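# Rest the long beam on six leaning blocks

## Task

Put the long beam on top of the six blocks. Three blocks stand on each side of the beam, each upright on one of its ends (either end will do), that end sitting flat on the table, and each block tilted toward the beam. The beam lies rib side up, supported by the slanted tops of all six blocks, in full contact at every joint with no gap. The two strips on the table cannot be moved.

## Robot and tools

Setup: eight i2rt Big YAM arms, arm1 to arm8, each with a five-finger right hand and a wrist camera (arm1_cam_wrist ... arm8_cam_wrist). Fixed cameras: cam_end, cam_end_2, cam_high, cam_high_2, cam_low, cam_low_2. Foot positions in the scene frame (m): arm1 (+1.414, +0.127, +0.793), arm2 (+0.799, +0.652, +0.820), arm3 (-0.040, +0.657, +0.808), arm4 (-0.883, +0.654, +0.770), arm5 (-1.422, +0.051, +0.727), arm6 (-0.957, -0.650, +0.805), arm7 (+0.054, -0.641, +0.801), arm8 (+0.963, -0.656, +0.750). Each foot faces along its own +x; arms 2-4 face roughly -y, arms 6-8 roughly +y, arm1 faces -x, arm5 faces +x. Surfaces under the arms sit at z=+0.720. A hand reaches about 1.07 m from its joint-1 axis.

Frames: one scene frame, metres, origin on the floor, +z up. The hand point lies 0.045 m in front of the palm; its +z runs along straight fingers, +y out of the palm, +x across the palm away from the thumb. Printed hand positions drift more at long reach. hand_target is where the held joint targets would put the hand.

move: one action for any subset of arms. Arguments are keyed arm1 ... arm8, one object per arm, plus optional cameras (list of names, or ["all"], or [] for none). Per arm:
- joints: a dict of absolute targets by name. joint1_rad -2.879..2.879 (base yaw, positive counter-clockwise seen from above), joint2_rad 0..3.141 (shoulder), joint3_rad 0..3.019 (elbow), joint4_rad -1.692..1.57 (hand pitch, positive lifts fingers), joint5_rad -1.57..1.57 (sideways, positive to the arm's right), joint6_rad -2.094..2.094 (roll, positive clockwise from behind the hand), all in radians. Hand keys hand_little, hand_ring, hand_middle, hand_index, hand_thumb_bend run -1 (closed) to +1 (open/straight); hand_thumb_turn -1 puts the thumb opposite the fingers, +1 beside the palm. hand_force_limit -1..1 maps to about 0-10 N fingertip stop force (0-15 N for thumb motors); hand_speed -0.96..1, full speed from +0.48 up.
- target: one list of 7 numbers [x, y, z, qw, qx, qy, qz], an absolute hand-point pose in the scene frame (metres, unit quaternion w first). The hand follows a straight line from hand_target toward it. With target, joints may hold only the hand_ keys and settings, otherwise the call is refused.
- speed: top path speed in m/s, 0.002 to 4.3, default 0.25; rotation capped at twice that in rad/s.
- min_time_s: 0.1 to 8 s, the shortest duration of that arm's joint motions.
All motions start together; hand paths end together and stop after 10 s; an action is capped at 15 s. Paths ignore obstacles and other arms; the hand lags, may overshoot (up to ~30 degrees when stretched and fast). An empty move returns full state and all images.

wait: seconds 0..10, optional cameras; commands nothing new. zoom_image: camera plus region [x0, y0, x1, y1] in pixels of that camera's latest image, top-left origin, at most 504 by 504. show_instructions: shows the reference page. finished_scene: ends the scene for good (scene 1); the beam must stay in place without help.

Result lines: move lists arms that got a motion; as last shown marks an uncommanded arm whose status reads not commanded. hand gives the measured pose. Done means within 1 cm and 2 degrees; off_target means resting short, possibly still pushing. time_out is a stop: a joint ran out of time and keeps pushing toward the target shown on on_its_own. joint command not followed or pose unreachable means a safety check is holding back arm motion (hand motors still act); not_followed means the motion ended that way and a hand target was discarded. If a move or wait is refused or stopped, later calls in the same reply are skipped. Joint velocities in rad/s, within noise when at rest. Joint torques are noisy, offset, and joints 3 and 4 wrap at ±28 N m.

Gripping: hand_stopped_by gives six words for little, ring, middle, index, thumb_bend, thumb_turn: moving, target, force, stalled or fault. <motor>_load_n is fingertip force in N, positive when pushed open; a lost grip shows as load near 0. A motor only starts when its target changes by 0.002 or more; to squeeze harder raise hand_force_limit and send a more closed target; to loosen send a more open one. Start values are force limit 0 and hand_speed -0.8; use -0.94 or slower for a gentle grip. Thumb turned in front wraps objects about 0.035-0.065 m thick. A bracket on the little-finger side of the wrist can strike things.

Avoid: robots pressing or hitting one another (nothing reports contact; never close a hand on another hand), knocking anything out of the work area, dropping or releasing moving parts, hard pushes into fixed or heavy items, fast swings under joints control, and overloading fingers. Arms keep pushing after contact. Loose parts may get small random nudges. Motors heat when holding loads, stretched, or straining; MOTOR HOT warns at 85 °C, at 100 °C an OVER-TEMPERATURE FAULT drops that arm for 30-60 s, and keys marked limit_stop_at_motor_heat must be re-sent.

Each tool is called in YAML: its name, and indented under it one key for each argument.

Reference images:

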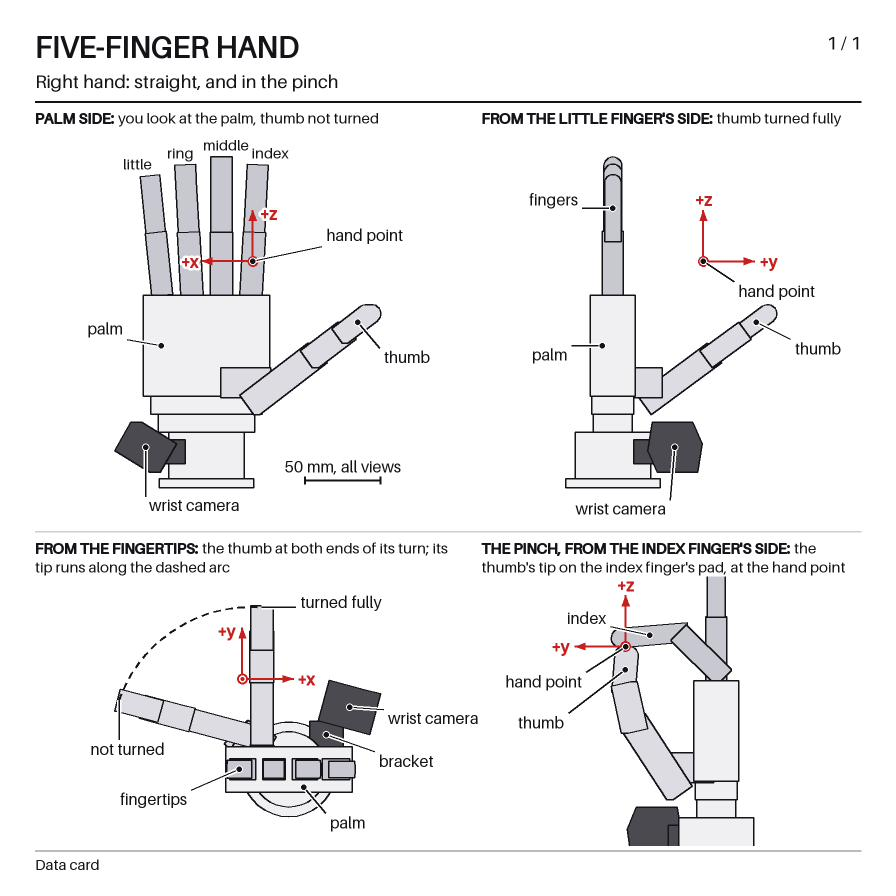

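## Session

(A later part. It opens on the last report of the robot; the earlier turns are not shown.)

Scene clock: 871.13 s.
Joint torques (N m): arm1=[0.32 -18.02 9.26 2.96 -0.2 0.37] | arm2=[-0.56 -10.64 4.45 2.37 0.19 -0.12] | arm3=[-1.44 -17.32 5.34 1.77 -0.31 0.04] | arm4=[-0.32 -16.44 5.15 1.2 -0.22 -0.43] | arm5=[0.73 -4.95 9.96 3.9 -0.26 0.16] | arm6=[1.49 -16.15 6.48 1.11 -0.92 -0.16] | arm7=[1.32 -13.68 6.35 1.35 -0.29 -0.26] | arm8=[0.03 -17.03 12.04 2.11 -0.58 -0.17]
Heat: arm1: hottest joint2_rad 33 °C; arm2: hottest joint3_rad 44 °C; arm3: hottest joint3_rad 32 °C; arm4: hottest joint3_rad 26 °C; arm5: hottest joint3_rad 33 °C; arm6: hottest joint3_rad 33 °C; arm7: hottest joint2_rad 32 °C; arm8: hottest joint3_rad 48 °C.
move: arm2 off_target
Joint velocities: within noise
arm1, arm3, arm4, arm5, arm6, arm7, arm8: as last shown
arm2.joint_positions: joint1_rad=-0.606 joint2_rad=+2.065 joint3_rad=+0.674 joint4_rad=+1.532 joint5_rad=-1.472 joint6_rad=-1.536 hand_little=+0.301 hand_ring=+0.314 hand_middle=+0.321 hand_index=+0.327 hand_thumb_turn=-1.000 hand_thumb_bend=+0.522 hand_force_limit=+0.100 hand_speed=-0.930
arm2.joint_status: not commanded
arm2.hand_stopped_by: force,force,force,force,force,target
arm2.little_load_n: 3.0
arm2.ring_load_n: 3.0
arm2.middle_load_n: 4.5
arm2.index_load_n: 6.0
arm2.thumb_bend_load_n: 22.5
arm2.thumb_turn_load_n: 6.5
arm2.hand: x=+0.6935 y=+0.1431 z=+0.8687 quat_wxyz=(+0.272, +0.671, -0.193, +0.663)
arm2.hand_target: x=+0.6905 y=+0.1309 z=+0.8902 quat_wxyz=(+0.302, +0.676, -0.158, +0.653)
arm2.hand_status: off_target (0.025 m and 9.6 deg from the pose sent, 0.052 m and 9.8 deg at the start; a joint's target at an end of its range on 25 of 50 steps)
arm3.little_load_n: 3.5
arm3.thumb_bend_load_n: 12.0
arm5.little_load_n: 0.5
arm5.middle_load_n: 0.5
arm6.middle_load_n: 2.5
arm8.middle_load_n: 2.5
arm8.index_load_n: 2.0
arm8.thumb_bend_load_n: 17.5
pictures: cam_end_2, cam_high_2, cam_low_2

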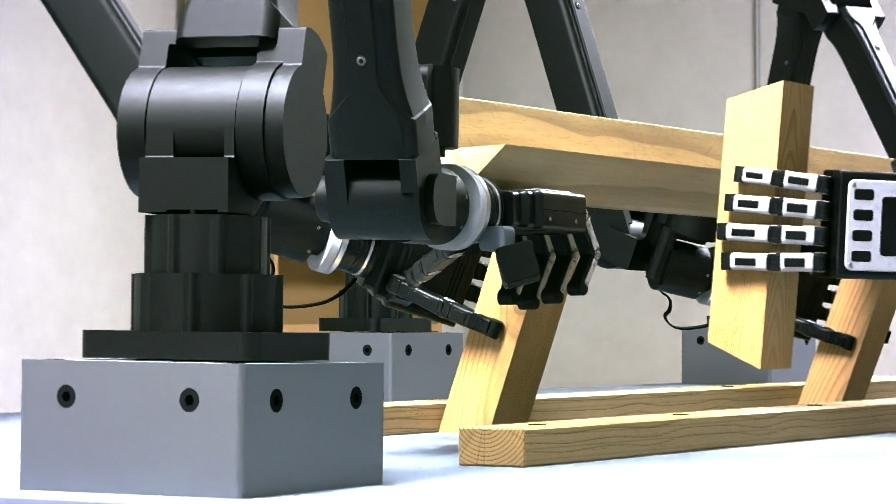

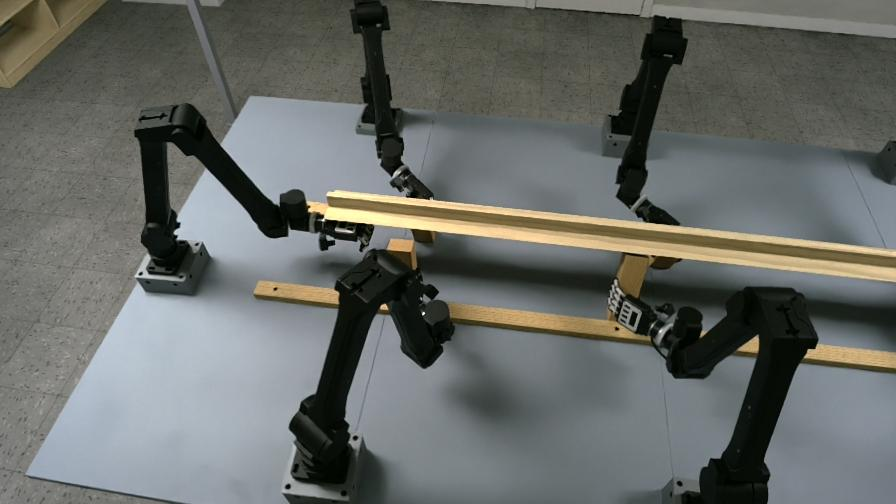

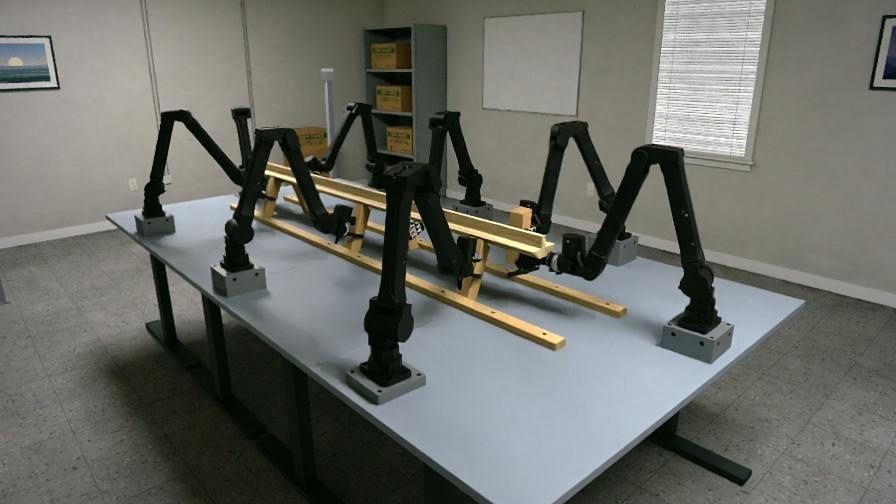

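move:
  arm2: {"target":[0.69,0.0955,0.874,0.3103,0.6184,-0.1455,0.7069],"speed":0.08}
  cameras: ["cam_high_2","cam_end_2","cam_low_2"]

zoom_image:
  camera: "cam_end_2"
  region: [600, 220, 850, 470]

zoom_image:
  camera: "cam_high_2"
  region: [350, 190, 450, 290]

Scene clock: 875.50 s.
Joint torques (N m): arm1=[0.38 -18.2 9.18 2.95 -0.22 0.4] | arm2=[0.15 -11.05 4.93 2.52 0.2 0.04] | arm3=[-1.38 -17.44 5.37 1.76 -0.31 0.04] | arm4=[-0.15 -16.09 5.2 1.22 -0.18 -0.43] | arm5=[0.67 -4.78 9.96 3.93 -0.26 0.16] | arm6=[1.49 -16.09 6.49 1.1 -0.91 -0.16] | arm7=[1.14 -13.63 6.24 1.42 -0.28 -0.28] | arm8=[0.03 -17.08 12.03 2.11 -0.58 -0.17]
Heat: arm1: hottest joint2_rad 33 °C; arm2: hottest joint3_rad 44 °C; arm3: hottest joint3_rad 32 °C; arm4: hottest joint3_rad 26 °C; arm5: hottest joint3_rad 33 °C; arm6: hottest joint3_rad 33 °C; arm7: hottest joint2_rad 32 °C; arm8: hottest joint3_rad 48 °C.
move: arm2 off_target
Joint velocities: within noise
arm1, arm3, arm4, arm5, arm6, arm7, arm8: as last shown
arm1.thumb_turn_load_n: 0.0
arm2.joint_positions: joint1_rad=-0.565 joint2_rad=+2.140 joint3_rad=+0.764 joint4_rad=+1.532 joint5_rad=-1.419 joint6_rad=-1.494 hand_little=+0.301 hand_ring=+0.314 hand_middle=+0.321 hand_index=+0.327 hand_thumb_turn=-1.000 hand_thumb_bend=+0.522 hand_force_limit=+0.100 hand_speed=-0.930
arm2.joint_status: not commanded
arm2.hand_stopped_by: force,force,force,force,force,target
arm2.little_load_n: 3.0
arm2.ring_load_n: 3.5
arm2.middle_load_n: 4.5
arm2.index_load_n: 6.0
arm2.thumb_bend_load_n: 22.5
arm2.thumb_turn_load_n: 6.5
arm2.hand: x=+0.6928 y=+0.1099 z=+0.8522 quat_wxyz=(+0.267, +0.663, -0.205, +0.668)
arm2.hand_target: x=+0.6904 y=+0.0964 z=+0.8744 quat_wxyz=(+0.297, +0.669, -0.170, +0.660)
arm2.hand_status: off_target (0.026 m and 10.9 deg from the pose sent, 0.048 m and 10.5 deg at the start; a joint's target at an end of its range on 46 of 46 steps)
arm3.little_load_n: 4.0
arm3.ring_load_n: 3.0
arm4.index_load_n: 6.5
arm4.thumb_bend_load_n: 16.0
arm5.little_load_n: 0.0
arm5.middle_load_n: 0.0
arm6.ring_load_n: 13.5
arm7.thumb_bend_load_n: 20.5
arm8.middle_load_n: 3.0
arm8.index_load_n: 1.5
pictures: cam_end_2, cam_high_2, cam_low_2

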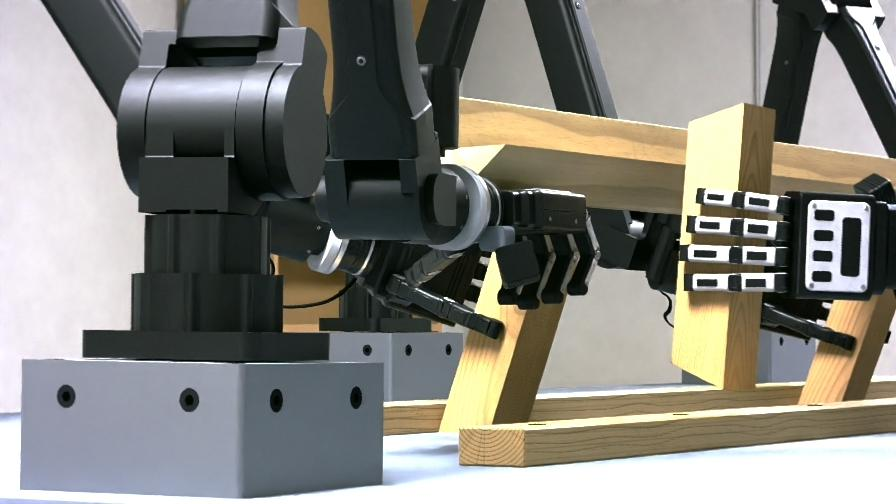

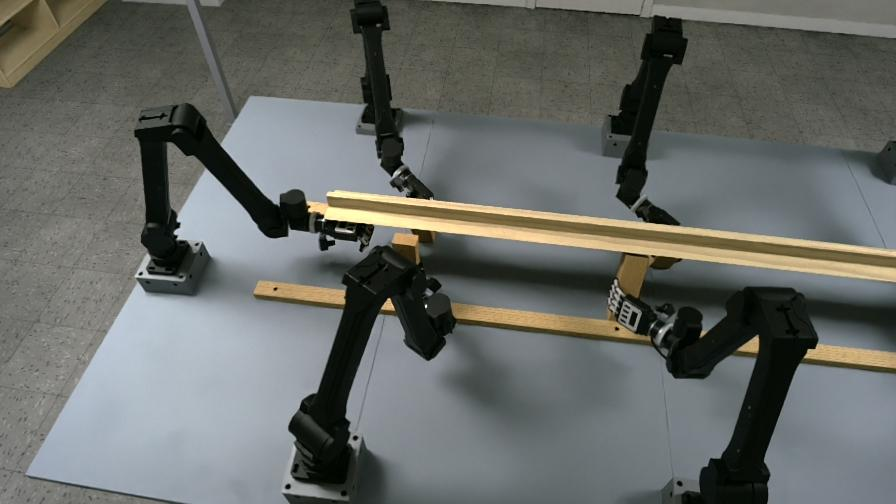

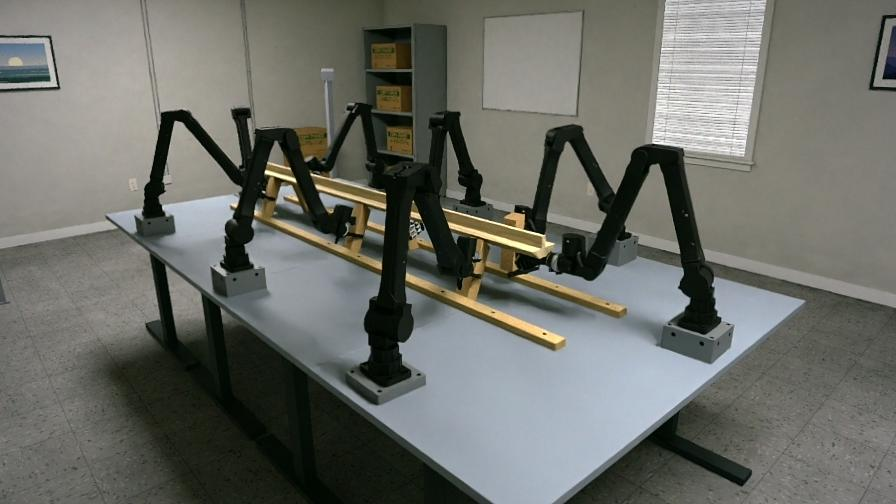

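Scaled by 2.016 from the camera's image (finer frame: 1280x720).

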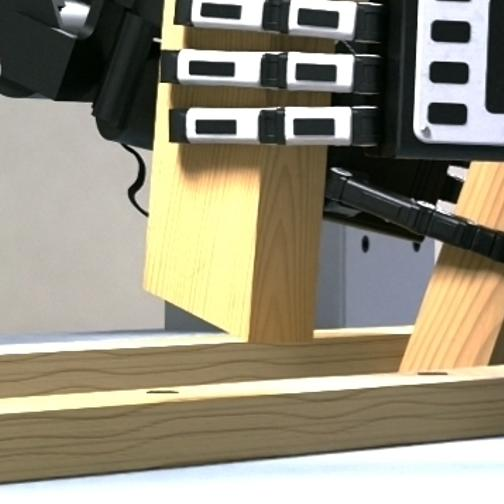

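Scaled by 5.040 from the camera's image (finer frame: 1280x720).

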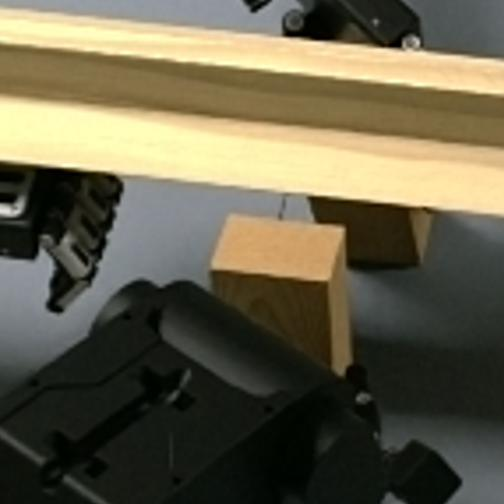

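move:
  arm2: {"target":[0.69,0.091,0.838,0.2634,0.6447,-0.1766,0.6951],"speed":0.07}
  cameras: ["cam_high_2","cam_end_2"]

zoom_image:
  camera: "cam_end_2"
  region: [600, 220, 850, 470]

zoom_image:
  camera: "cam_high_2"
  region: [350, 190, 450, 290]

Scene clock: 879.03 s.
Joint torques (N m): arm1=[0.15 -18.08 9.14 3.02 -0.19 0.39] | arm2=[-0.03 -12.57 4.41 2.52 0.02 -0.13] | arm3=[-1.55 -17.32 5.35 1.76 -0.31 0.04] | arm4=[-0.56 -16.26 5.11 1.22 -0.2 -0.41] | arm5=[0.73 -4.89 9.94 3.92 -0.24 0.15] | arm6=[1.49 -16.15 6.49 1.11 -0.92 -0.17] | arm7=[1.26 -13.39 6.31 1.36 -0.29 -0.28] | arm8=[0.09 -17.03 12.03 2.11 -0.58 -0.17]
Heat: arm1: hottest joint2_rad 33 °C; arm2: hottest joint3_rad 43 °C; arm3: hottest joint3_rad 32 °C; arm4: hottest joint3_rad 26 °C; arm5: hottest joint3_rad 33 °C; arm6: hottest joint3_rad 33 °C; arm7: hottest joint2_rad 32 °C; arm8: hottest joint3_rad 48 °C.
move: arm2 off_target
Joint velocities: within noise
arm1.joint_positions: joint1_rad=+0.216 joint2_rad=+1.886 joint3_rad=+0.649 joint4_rad=+1.228 joint5_rad=+0.261 joint6_rad=-0.090 hand_little=-0.600 hand_ring=-0.600 hand_middle=-0.600 hand_index=-0.600 hand_thumb_turn=+1.000 hand_thumb_bend=+1.000 hand_force_limit=+0.000 hand_speed=+0.300
arm1.joint_status: not commanded
arm1.hand_stopped_by: target,target,target,target,target,target
arm1.little_load_n: 0.0
arm1.ring_load_n: 0.0
arm1.middle_load_n: -0.5
arm1.index_load_n: 0.0
arm1.thumb_bend_load_n: 0.0
arm1.thumb_turn_load_n: -0.5
arm1.hand: x=+0.8301 y=-0.0016 z=+0.8323 quat_wxyz=(+0.516, -0.483, -0.525, +0.475)
arm1.hand_target: x=+0.8054 y=-0.0114 z=+0.9111 quat_wxyz=(+0.534, -0.463, -0.465, +0.534)
arm1.hand_status: not commanded
arm2.joint_positions: joint1_rad=-0.565 joint2_rad=+2.228 joint3_rad=+0.818 joint4_rad=+1.532 joint5_rad=-1.451 joint6_rad=-1.444 hand_little=+0.301 hand_ring=+0.314 hand_middle=+0.321 hand_index=+0.327 hand_thumb_turn=-1.000 hand_thumb_bend=+0.522 hand_force_limit=+0.100 hand_speed=-0.930
arm2.joint_status: not commanded
arm2.hand_stopped_by: force,force,force,force,force,target
arm2.little_load_n: 2.5
arm2.ring_load_n: 3.0
arm2.middle_load_n: 4.5
arm2.index_load_n: 6.0
arm2.thumb_bend_load_n: 22.0
arm2.thumb_turn_load_n: 6.5
arm2.hand: x=+0.6939 y=+0.1053 z=+0.8165 quat_wxyz=(+0.227, +0.661, -0.224, +0.679)
arm2.hand_target: x=+0.6904 y=+0.0919 z=+0.8382 quat_wxyz=(+0.258, +0.668, -0.188, +0.672)
arm2.hand_status: off_target (0.026 m and 7.3 deg from the pose sent, 0.024 m and 5.0 deg at the start; a joint's target at an end of its range on 41 of 41 steps)
arm3.joint_positions: joint1_rad=+0.130 joint2_rad=+2.003 joint3_rad=+0.644 joint4_rad=+1.151 joint5_rad=-0.787 joint6_rad=-1.414 hand_little=+0.325 hand_ring=+0.340 hand_middle=+0.347 hand_index=+0.347 hand_thumb_turn=-1.000 hand_thumb_bend=+0.460 hand_force_limit=-0.200 hand_speed=-0.920
arm3.joint_status: not commanded
arm3.hand_stopped_by: force,force,force,force,force,target
arm3.little_load_n: 4.0
arm3.ring_load_n: 3.5
arm3.middle_load_n: 3.0
arm3.index_load_n: 4.0
arm3.thumb_bend_load_n: 12.0
arm3.thumb_turn_load_n: 4.5
arm3.hand: x=+0.1112 y=+0.1105 z=+0.7896 quat_wxyz=(+0.121, +0.668, -0.357, +0.642)
arm3.hand_target: x=+0.1057 y=+0.0932 z=+0.8133 quat_wxyz=(+0.139, +0.659, -0.346, +0.653)
arm3.hand_status: not commanded
arm4.joint_positions: joint1_rad=+0.043 joint2_rad=+1.727 joint3_rad=+0.753 joint4_rad=+0.521 joint5_rad=-0.916 joint6_rad=-1.715 hand_little=+1.000 hand_ring=+0.287 hand_middle=+0.297 hand_index=+0.317 hand_thumb_turn=-1.000 hand_thumb_bend=+0.456 hand_force_limit=+0.300 hand_speed=-0.940
arm4.joint_status: not commanded
arm4.hand_stopped_by: target,force,force,force,force,target
arm4.little_load_n: 0.0
arm4.ring_load_n: 4.0
arm4.middle_load_n: 6.5
arm4.index_load_n: 7.0
arm4.thumb_bend_load_n: 15.5
arm4.thumb_turn_load_n: 5.5
arm4.hand: x=-0.7686 y=+0.0828 z=+0.8278 quat_wxyz=(+0.121, +0.731, -0.316, +0.593)
arm4.hand_target: x=-0.7629 y=+0.0801 z=+0.8459 quat_wxyz=(+0.139, +0.735, -0.294, +0.595)
arm4.hand_status: not commanded
arm5.joint_positions: joint1_rad=-0.204 joint2_rad=+1.243 joint3_rad=+0.054 joint4_rad=+1.257 joint5_rad=-0.186 joint6_rad=+0.035 hand_little=-0.600 hand_ring=-0.600 hand_middle=-0.600 hand_index=-0.600 hand_thumb_turn=+1.000 hand_thumb_bend=+1.000 hand_force_limit=+0.000 hand_speed=-0.200
arm5.joint_status: not commanded
arm5.hand_stopped_by: target,target,target,target,target,target
arm5.little_load_n: 0.0
arm5.ring_load_n: 0.0
arm5.middle_load_n: 0.0
arm5.index_load_n: 0.0
arm5.thumb_bend_load_n: 0.0
arm5.thumb_turn_load_n: -0.5
arm5.hand: x=-1.0472 y=+0.0409 z=+0.8416 quat_wxyz=(-0.516, +0.473, -0.494, +0.516)
arm5.hand_target: x=-1.0243 y=+0.0426 z=+0.8943 quat_wxyz=(-0.551, +0.444, -0.445, +0.550)
arm5.hand_status: not commanded
arm6.joint_positions: joint1_rad=-0.421 joint2_rad=+1.863 joint3_rad=+0.922 joint4_rad=+0.124 joint5_rad=-1.180 joint6_rad=-2.146 hand_little=+1.000 hand_ring=+0.303 hand_middle=+0.333 hand_index=+0.359 hand_thumb_turn=-1.000 hand_thumb_bend=+0.535 hand_force_limit=+0.300 hand_speed=-0.940
arm6.joint_status: not commanded
arm6.hand_stopped_by: target,force,force,force,force,target
arm6.little_load_n: 0.0
arm6.ring_load_n: 14.0
arm6.middle_load_n: 2.5
arm6.index_load_n: 4.0
arm6.thumb_bend_load_n: 22.5
arm6.thumb_turn_load_n: 9.5
arm6.hand: x=-0.8393 y=-0.0715 z=+0.8186 quat_wxyz=(-0.578, +0.364, +0.714, +0.158)
arm6.hand_target: x=-0.8408 y=-0.0622 z=+0.8465 quat_wxyz=(-0.580, +0.339, +0.719, +0.178)
arm6.hand_status: not commanded
arm7.joint_positions: joint1_rad=-0.087 joint2_rad=+1.953 joint3_rad=+0.709 joint4_rad=+0.834 joint5_rad=-1.010 joint6_rad=-1.601 hand_little=+0.297 hand_ring=+0.307 hand_middle=+0.311 hand_index=+0.317 hand_thumb_turn=-1.000 hand_thumb_bend=+0.537 hand_force_limit=+0.000 hand_speed=-0.930
arm7.joint_status: not commanded
arm7.hand_stopped_by: force,force,force,force,force,target
arm7.little_load_n: 4.5
arm7.ring_load_n: 4.5
arm7.middle_load_n: 4.0
arm7.index_load_n: 5.0
arm7.thumb_bend_load_n: 20.0
arm7.thumb_turn_load_n: 5.5
arm7.hand: x=-0.0143 y=-0.0830 z=+0.7761 quat_wxyz=(-0.618, +0.360, +0.692, +0.098)
arm7.hand_target: x=-0.0200 y=-0.0659 z=+0.7985 quat_wxyz=(-0.624, +0.333, +0.697, +0.118)
arm7.hand_status: not commanded
arm8: as last shown
arm8.thumb_bend_load_n: 17.0
pictures: cam_end_2, cam_high_2

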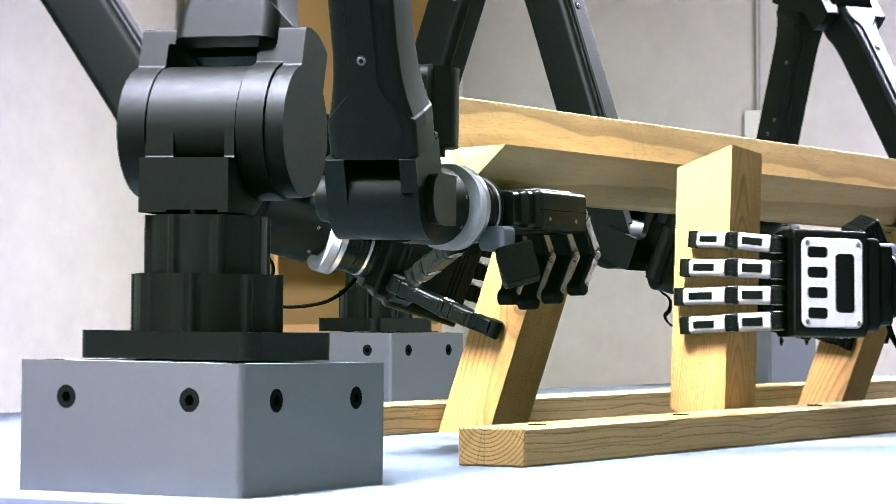

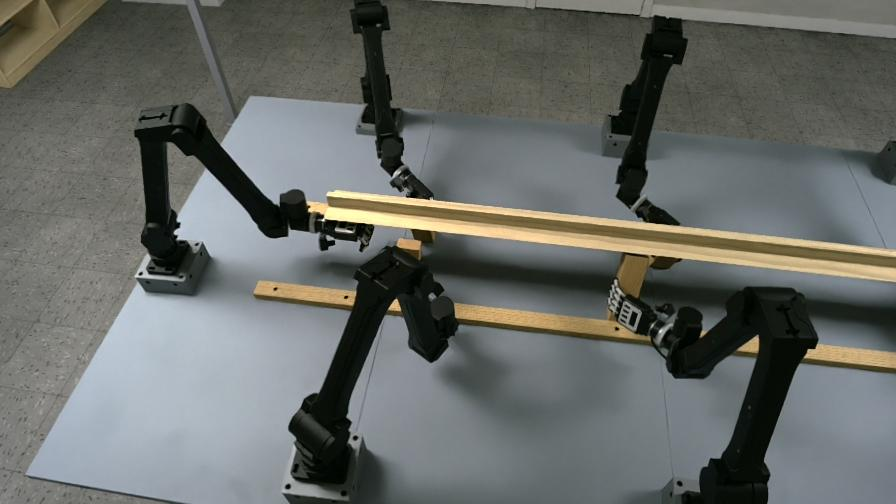

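Scaled by 2.016 from the camera's image (finer frame: 1280x720).

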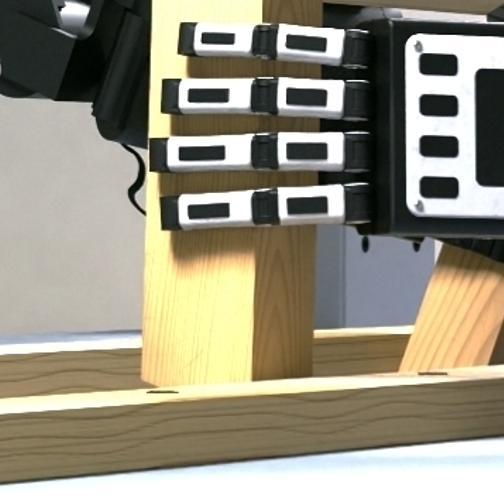

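Scaled by 5.040 from the camera's image (finer frame: 1280x720).

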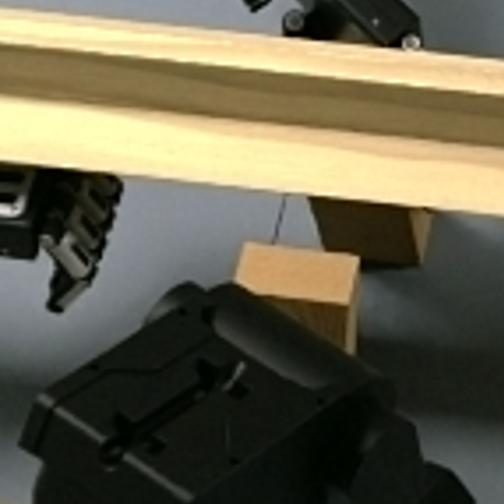

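move:
  arm2: {"target":[0.69,0.0800,0.8330,0.2157,0.6713,-0.2403,0.6668],"speed":0.07}
  cameras: ["cam_high_2","cam_end_2"]

zoom_image:
  camera: "cam_end_2"
  region: [600, 220, 850, 470]

zoom_image:
  camera: "cam_high_2"
  region: [350, 190, 450, 290]

Scene clock: 882.43 s.
Joint torques (N m): arm1=[0.32 -18.14 9.18 3 -0.2 0.4] | arm2=[0.09 -12.16 4.86 1.25 -0.16 -0.24] | arm3=[-1.44 -17.32 5.35 1.76 -0.32 0.03] | arm4=[-0.5 -16.26 5.04 1.28 -0.22 -0.43] | arm5=[0.62 -4.89 9.91 3.82 -0.26 0.17] | arm6=[1.61 -16.09 6.48 1.11 -0.92 -0.17] | arm7=[1.03 -13.39 6.26 1.37 -0.27 -0.27] | arm8=[0.03 -17.03 12.04 2.1 -0.58 -0.17]
Heat: arm1: hottest joint2_rad 33 °C; arm2: hottest joint3_rad 43 °C; arm3: hottest joint3_rad 32 °C; arm4: hottest joint3_rad 26 °C; arm5: hottest joint3_rad 33 °C; arm6: hottest joint3_rad 33 °C; arm7: hottest joint2_rad 32 °C; arm8: hottest joint3_rad 48 °C.
move: arm2 off_target
Joint velocities: within noise
arm1, arm3, arm4, arm5, arm6, arm7, arm8: as last shown
arm1.little_load_n: -0.5
arm1.middle_load_n: 0.0
arm1.thumb_bend_load_n: -0.5
arm2.joint_positions: joint1_rad=-0.552 joint2_rad=+2.133 joint3_rad=+0.822 joint4_rad=+1.085 joint5_rad=-1.420 joint6_rad=-1.672 hand_little=+0.301 hand_ring=+0.314 hand_middle=+0.321 hand_index=+0.327 hand_thumb_turn=-1.000 hand_thumb_bend=+0.522 hand_force_limit=+0.100 hand_speed=-0.930
arm2.joint_status: not commanded
arm2.hand_stopped_by: force,force,force,force,force,target
arm2.little_load_n: 4.5
arm2.ring_load_n: 4.0
arm2.middle_load_n: 4.5
arm2.index_load_n: 5.5
arm2.thumb_bend_load_n: 22.5
arm2.thumb_turn_load_n: 4.5
arm2.hand: x=+0.6924 y=+0.0964 z=+0.8090 quat_wxyz=(+0.188, +0.660, -0.273, +0.674)
arm2.hand_target: x=+0.6905 y=+0.0809 z=+0.8332 quat_wxyz=(+0.216, +0.670, -0.240, +0.668)
arm2.hand_status: off_target (0.029 m and 5.1 deg from the pose sent, 0.030 m and 3.0 deg at the start)
arm3.middle_load_n: 3.5
arm4.middle_load_n: 6.0
arm4.index_load_n: 6.5
arm4.thumb_bend_load_n: 16.0
arm4.thumb_turn_load_n: 5.0
arm5.thumb_turn_load_n: 0.0
arm6.ring_load_n: 13.5
arm8.thumb_turn_load_n: 8.0
pictures: cam_end_2, cam_high_2

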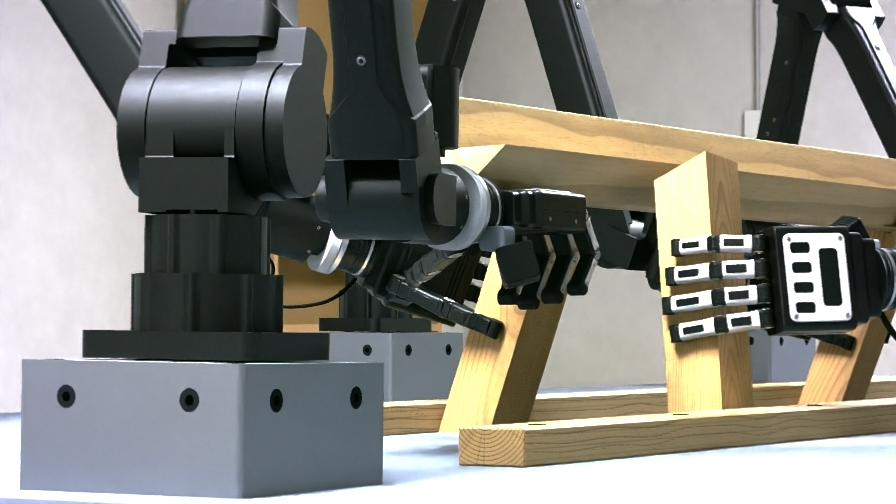

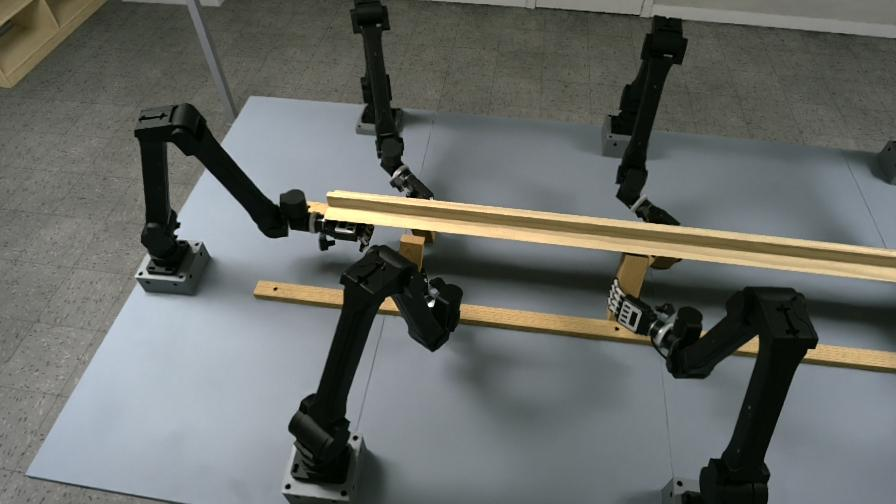

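Scaled by 2.016 from the camera's image (finer frame: 1280x720).

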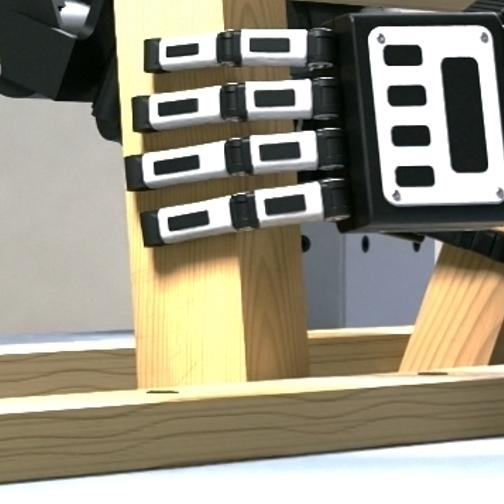

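Scaled by 5.040 from the camera's image (finer frame: 1280x720).

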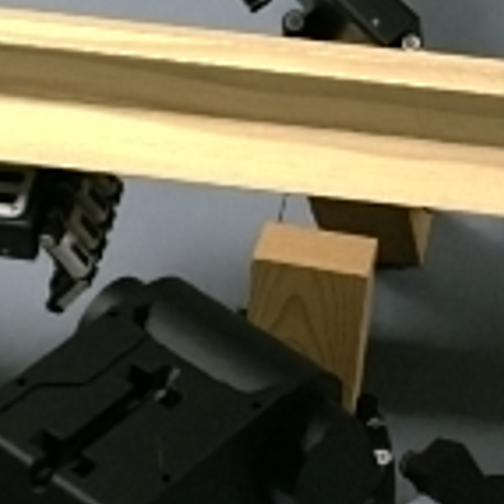

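move:
  arm2: {"target":[0.69,0.0727,0.8335,0.1780,0.6997,-0.2789,0.6329],"speed":0.07}
  cameras: ["cam_high_2","cam_end_2"]

zoom_image:
  camera: "cam_end_2"
  region: [600, 220, 850, 470]

zoom_image:
  camera: "cam_high_2"
  region: [350, 190, 450, 290]

Scene clock: 885.63 s.
Joint torques (N m): arm1=[0.38 -18.14 9.22 2.93 -0.19 0.4] | arm2=[-0.26 -12.69 6.27 1.06 -0.7 -0.23] | arm3=[-1.44 -17.44 5.35 1.76 -0.31 0.03] | arm4=[-0.56 -15.97 5.14 1.24 -0.2 -0.41] | arm5=[0.79 -5.13 9.91 3.95 -0.24 0.17] | arm6=[1.55 -16.21 6.46 1.1 -0.92 -0.17] | arm7=[1.08 -13.45 6.27 1.39 -0.28 -0.26] | arm8=[0.03 -17.03 12.03 2.11 -0.58 -0.17]
Heat: arm1: hottest joint2_rad 33 °C; arm2: hottest joint3_rad 42 °C; arm3: hottest joint3_rad 32 °C; arm4: hottest joint3_rad 26 °C; arm5: hottest joint3_rad 33 °C; arm6: hottest joint3_rad 33 °C; arm7: hottest joint2_rad 32 °C; arm8: hottest joint3_rad 48 °C.
move: arm2 off_target
Joint velocities: within noise
arm1, arm3, arm4, arm5, arm6, arm7: as last shown
arm1.little_load_n: 0.0
arm1.ring_load_n: 0.5
arm1.middle_load_n: 0.5
arm1.thumb_bend_load_n: 0.0
arm1.thumb_turn_load_n: 0.0
arm2.joint_positions: joint1_rad=-0.528 joint2_rad=+2.001 joint3_rad=+0.870 joint4_rad=+0.399 joint5_rad=-1.341 joint6_rad=-2.092 hand_little=+0.301 hand_ring=+0.314 hand_middle=+0.321 hand_index=+0.327 hand_thumb_turn=-1.000 hand_thumb_bend=+0.522 hand_force_limit=+0.100 hand_speed=-0.930
arm2.joint_status: not commanded
arm2.hand_stopped_by: force,force,force,force,force,target
arm2.little_load_n: 4.0
arm2.ring_load_n: 4.0
arm2.middle_load_n: 4.5
arm2.index_load_n: 5.5
arm2.thumb_bend_load_n: 22.5
arm2.thumb_turn_load_n: 5.5
arm2.hand: x=+0.6946 y=+0.0911 z=+0.8047 quat_wxyz=(+0.153, +0.686, -0.315, +0.638)
arm2.hand_target: x=+0.6906 y=+0.0737 z=+0.8338 quat_wxyz=(+0.182, +0.696, -0.282, +0.635)
arm2.hand_status: off_target (0.035 m and 5.3 deg from the pose sent, 0.034 m and 6.6 deg at the start; a joint's target at an end of its range on 20 of 56 steps)
arm3.index_load_n: 3.5
arm3.thumb_bend_load_n: 12.5
arm4.thumb_bend_load_n: 15.5
arm6.middle_load_n: 3.0
arm6.index_load_n: 3.5
arm7.thumb_turn_load_n: 6.0
arm8.joint_positions: joint1_rad=+0.364 joint2_rad=+1.758 joint3_rad=+0.771 joint4_rad=+0.668 joint5_rad=-0.572 joint6_rad=-1.516 hand_little=+0.281 hand_ring=+0.308 hand_middle=+0.334 hand_index=+0.379 hand_thumb_turn=-1.000 hand_thumb_bend=+0.515 hand_force_limit=+0.100 hand_speed=-0.930
arm8.joint_status: not commanded
arm8.hand_stopped_by: force,force,force,force,force,target
arm8.little_load_n: 3.0
arm8.ring_load_n: 3.0
arm8.middle_load_n: 3.0
arm8.index_load_n: 1.5
arm8.thumb_bend_load_n: 17.0
arm8.thumb_turn_load_n: 7.5
arm8.hand: x=+0.7027 y=-0.0963 z=+0.8017 quat_wxyz=(-0.595, +0.334, +0.721, +0.117)
arm8.hand_target: x=+0.7008 y=-0.0747 z=+0.8468 quat_wxyz=(-0.620, +0.315, +0.705, +0.140)
arm8.hand_status: not commanded
pictures: cam_end_2, cam_high_2

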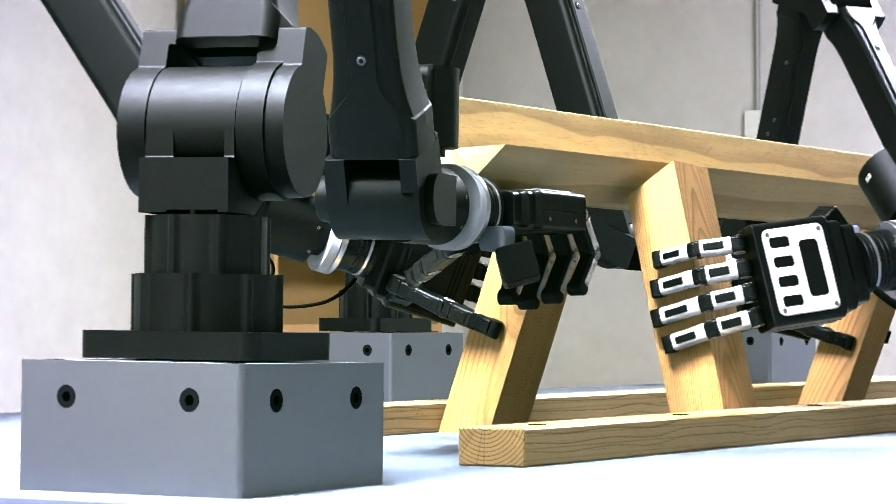

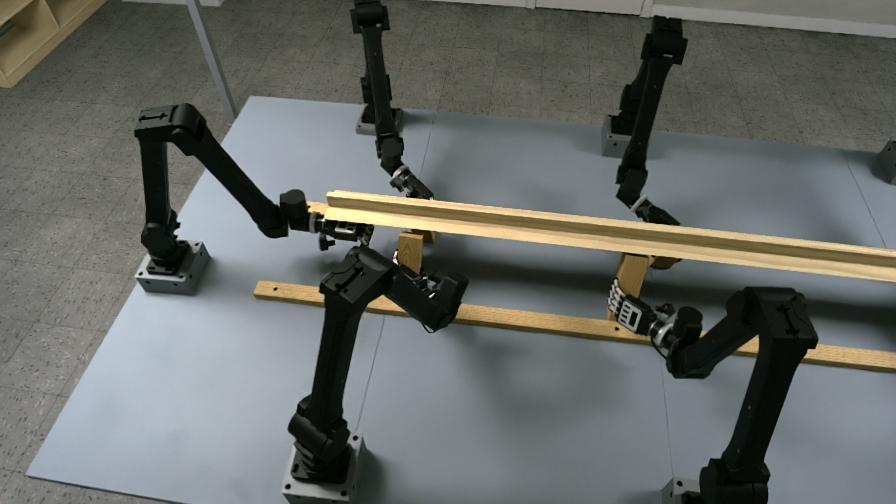

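Scaled by 2.016 from the camera's image (finer frame: 1280x720).

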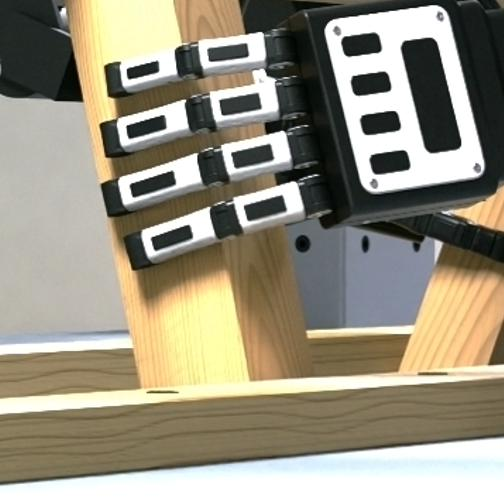

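Scaled by 5.040 from the camera's image (finer frame: 1280x720).

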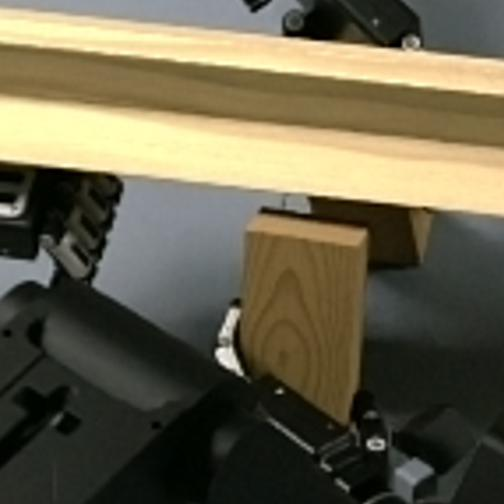

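move:
  arm2: {"target":[0.717,0.0727,0.8385,0.1780,0.6997,-0.2789,0.6329],"speed":0.06}
  cameras: ["cam_high_2","cam_end_2"]

zoom_image:
  camera: "cam_end_2"
  region: [560, 220, 810, 470]

zoom_image:
  camera: "cam_high_2"
  region: [340, 190, 440, 290]

Scene clock: 892.07 s.
Joint torques (N m): arm1=[0.5 -18.37 9.25 3.04 -0.2 0.4] | arm2=[-1.03 -14.45 4.82 1.98 -0.85 -0.05] | arm3=[-1.49 -17.44 5.38 1.76 -0.31 0.04] | arm4=[-0.38 -16.09 5.14 1.22 -0.18 -0.44] | arm5=[0.62 -4.95 9.92 3.9 -0.25 0.16] | arm6=[1.49 -16.15 6.48 1.13 -0.92 -0.17] | arm7=[1.32 -13.39 6.24 1.37 -0.29 -0.28] | arm8=[0.03 -17.08 12.03 2.11 -0.58 -0.17]
Heat: arm1: hottest joint2_rad 33 °C; arm2: hottest joint3_rad 42 °C; arm3: hottest joint3_rad 32 °C; arm4: hottest joint3_rad 26 °C; arm5: hottest joint3_rad 33 °C; arm6: hottest joint3_rad 33 °C; arm7: hottest joint2_rad 32 °C; arm8: hottest joint3_rad 48 °C.
move: arm2 off_target
Joint velocities: within noise
arm1, arm3, arm4, arm5, arm6, arm7, arm8: as last shown
arm1.ring_load_n: 0.0
arm1.middle_load_n: 0.0
arm2.joint_positions: joint1_rad=-0.477 joint2_rad=+1.992 joint3_rad=+0.854 joint4_rad=+0.453 joint5_rad=-1.298 joint6_rad=-2.042 hand_little=+0.301 hand_ring=+0.314 hand_middle=+0.321 hand_index=+0.327 hand_thumb_turn=-1.000 hand_thumb_bend=+0.522 hand_force_limit=+0.100 hand_speed=-0.930
arm2.joint_status: not commanded
arm2.hand_stopped_by: force,force,force,force,force,target
arm2.little_load_n: 3.5
arm2.ring_load_n: 4.0
arm2.middle_load_n: 4.5
arm2.index_load_n: 5.5
arm2.thumb_bend_load_n: 23.0
arm2.thumb_turn_load_n: 6.0
arm2.hand: x=+0.7171 y=+0.0853 z=+0.8050 quat_wxyz=(+0.149, +0.694, -0.313, +0.631)
arm2.hand_target: x=+0.7174 y=+0.0735 z=+0.8379 quat_wxyz=(+0.178, +0.700, -0.279, +0.633)
arm2.hand_status: off_target (0.036 m and 5.2 deg from the pose sent, 0.045 m and 5.3 deg at the start)
arm3.little_load_n: 3.5
arm3.index_load_n: 4.0
arm5.thumb_turn_load_n: -0.5
arm6.ring_load_n: 14.0
arm6.middle_load_n: 2.5
arm6.index_load_n: 4.0
arm7.ring_load_n: 4.0
arm7.index_load_n: 4.5
arm7.thumb_turn_load_n: 5.5
pictures: cam_end_2, cam_high_2

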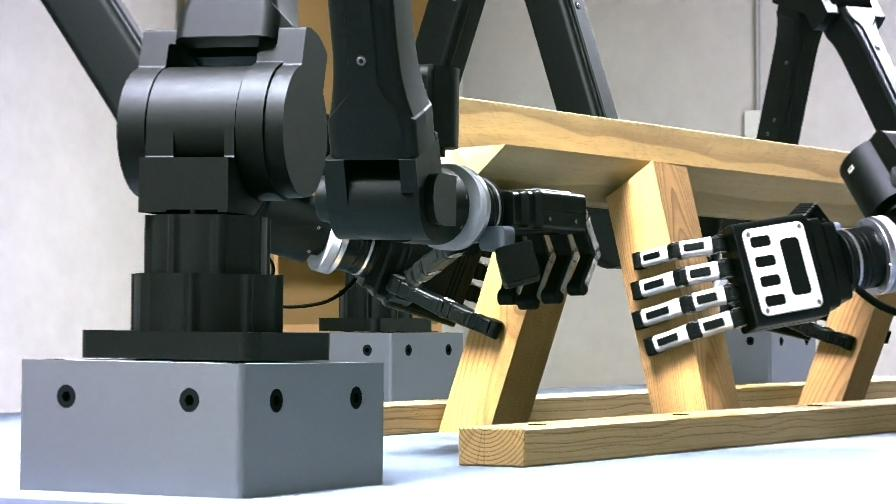

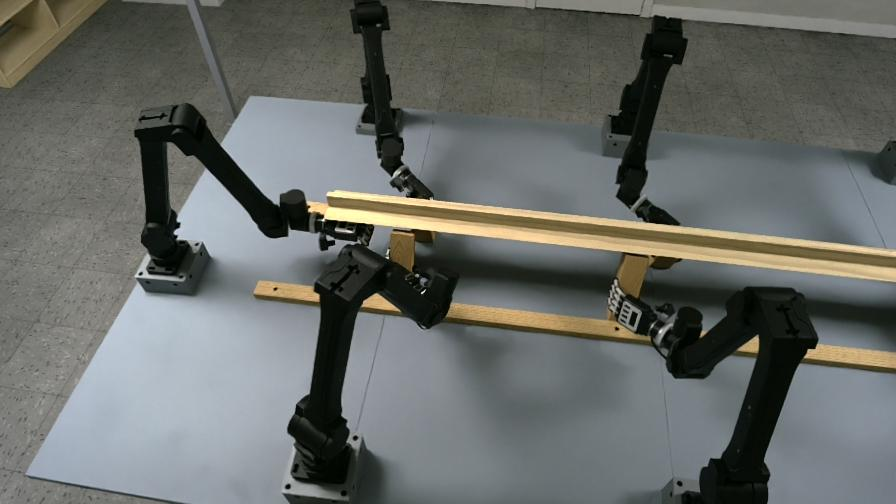

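Scaled by 2.016 from the camera's image (finer frame: 1280x720).

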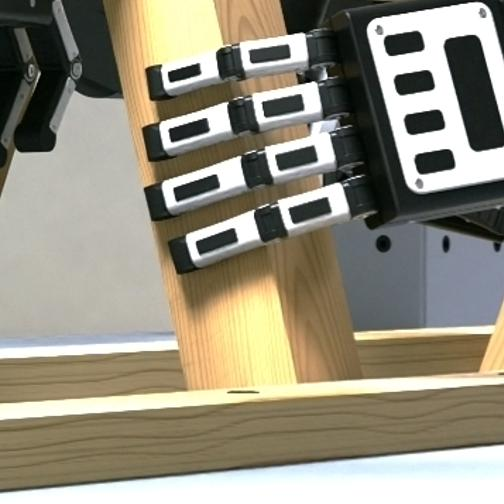

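Scaled by 5.040 from the camera's image (finer frame: 1280x720).

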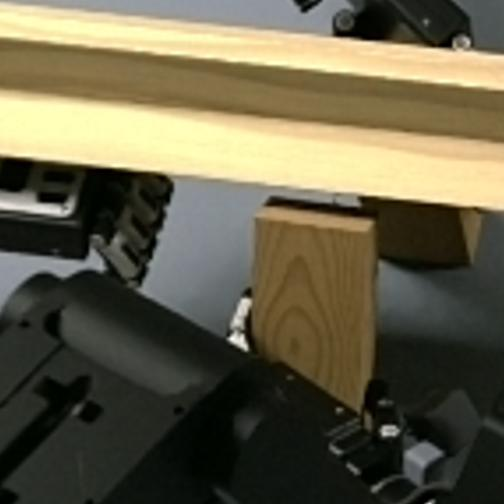

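move:
  arm2: {"target":[0.720,0.0705,0.8395,0.1631,0.6950,-0.3094,0.6279],"speed":0.06}
  cameras: ["cam_high_2","cam_end_2"]

zoom_image:
  camera: "cam_end_2"
  region: [560, 220, 810, 470]

zoom_image:
  camera: "cam_high_2"
  region: [340, 190, 440, 290]

Scene clock: 898.67 s.
Joint torques (N m): arm1=[0.44 -18.14 9.2 3.06 -0.21 0.39] | arm2=[0.09 -14.74 5.16 1.58 -0.88 -0.09] | arm3=[-1.44 -17.32 5.38 1.77 -0.3 0.04] | arm4=[-0.5 -16.03 5.11 1.28 -0.19 -0.41] | arm5=[0.73 -5.07 9.95 3.92 -0.24 0.16] | arm6=[1.55 -16.15 6.49 1.13 -0.92 -0.16] | arm7=[1.08 -13.57 6.28 1.37 -0.28 -0.29] | arm8=[0.09 -17.08 12.04 2.11 -0.58 -0.17]
Heat: arm1: hottest joint2_rad 33 °C; arm2: hottest joint3_rad 42 °C; arm3: hottest joint2_rad 31 °C; arm4: hottest joint3_rad 26 °C; arm5: hottest joint3_rad 33 °C; arm6: hottest joint3_rad 33 °C; arm7: hottest joint2_rad 32 °C; arm8: hottest joint3_rad 48 °C.
move: arm2 off_target
Joint velocities: within noise
arm1, arm3, arm4, arm5, arm6, arm7, arm8: as last shown
arm1.thumb_turn_load_n: -0.5
arm2.joint_positions: joint1_rad=-0.464 joint2_rad=+1.977 joint3_rad=+0.850 joint4_rad=+0.453 joint5_rad=-1.256 joint6_rad=-1.970 hand_little=+0.301 hand_ring=+0.314 hand_middle=+0.321 hand_index=+0.327 hand_thumb_turn=-1.000 hand_thumb_bend=+0.522 hand_force_limit=+0.100 hand_speed=-0.930
arm2.joint_status: not commanded
arm2.hand_stopped_by: force,force,force,force,force,target
arm2.little_load_n: 3.0
arm2.ring_load_n: 3.5
arm2.middle_load_n: 4.5
arm2.index_load_n: 6.0
arm2.thumb_bend_load_n: 22.5
arm2.thumb_turn_load_n: 6.5
arm2.hand: x=+0.7184 y=+0.0838 z=+0.8035 quat_wxyz=(+0.137, +0.688, -0.343, +0.625)
arm2.hand_target: x=+0.7205 y=+0.0712 z=+0.8389 quat_wxyz=(+0.163, +0.695, -0.309, +0.628)
arm2.hand_status: off_target (0.038 m and 5.0 deg from the pose sent, 0.037 m and 1.7 deg at the start)
arm3.little_load_n: 4.0
arm3.thumb_bend_load_n: 12.0
arm4.thumb_bend_load_n: 16.0
arm5.thumb_turn_load_n: 0.0
arm7.ring_load_n: 4.5
arm7.index_load_n: 5.0
arm8.ring_load_n: 3.5
arm8.index_load_n: 2.0
arm8.thumb_bend_load_n: 17.5
pictures: cam_end_2, cam_high_2

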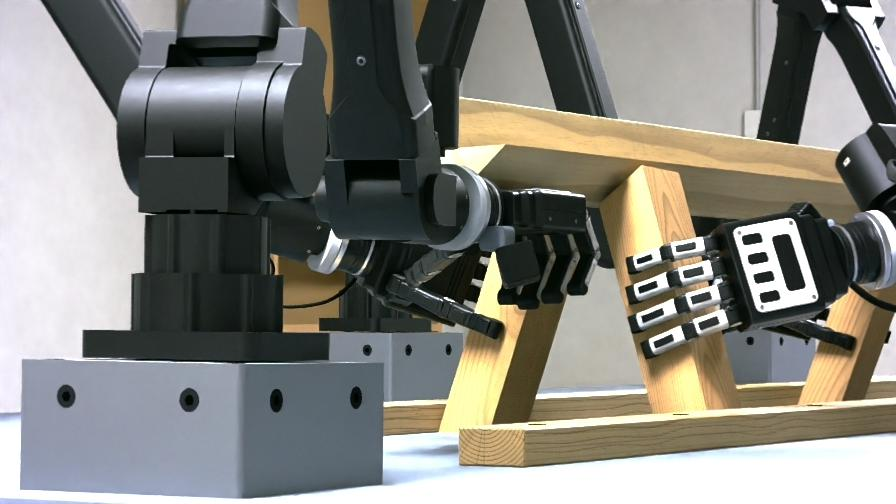

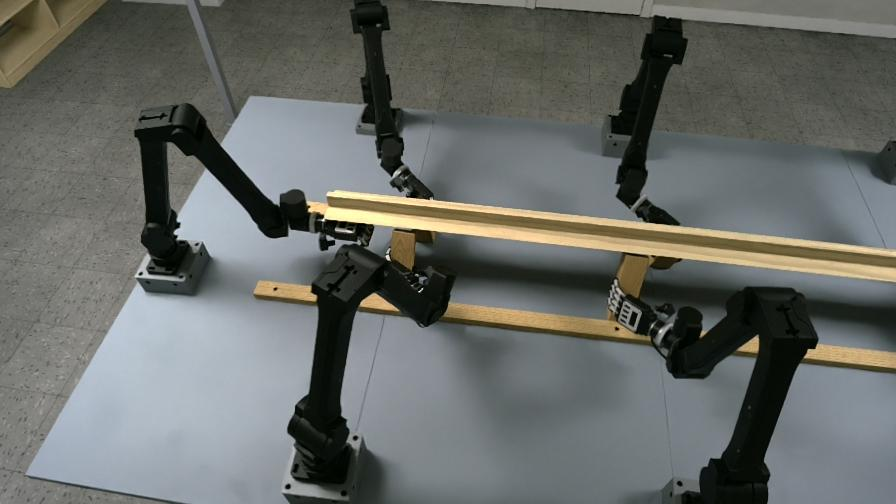

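Scaled by 2.016 from the camera's image (finer frame: 1280x720).

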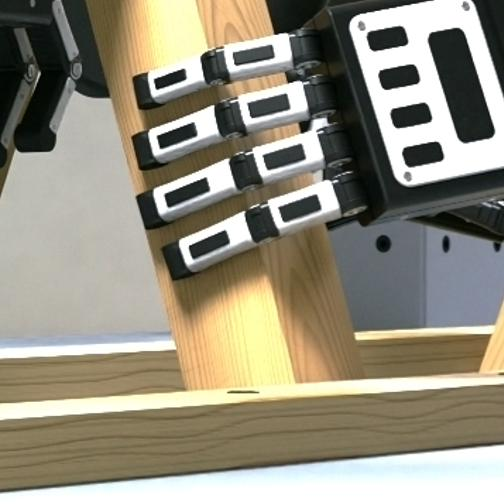

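Scaled by 5.040 from the camera's image (finer frame: 1280x720).

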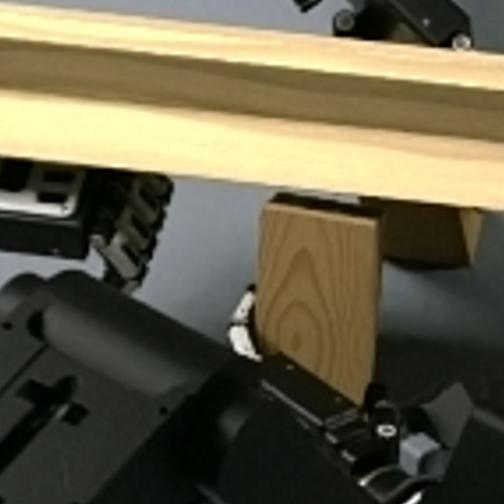

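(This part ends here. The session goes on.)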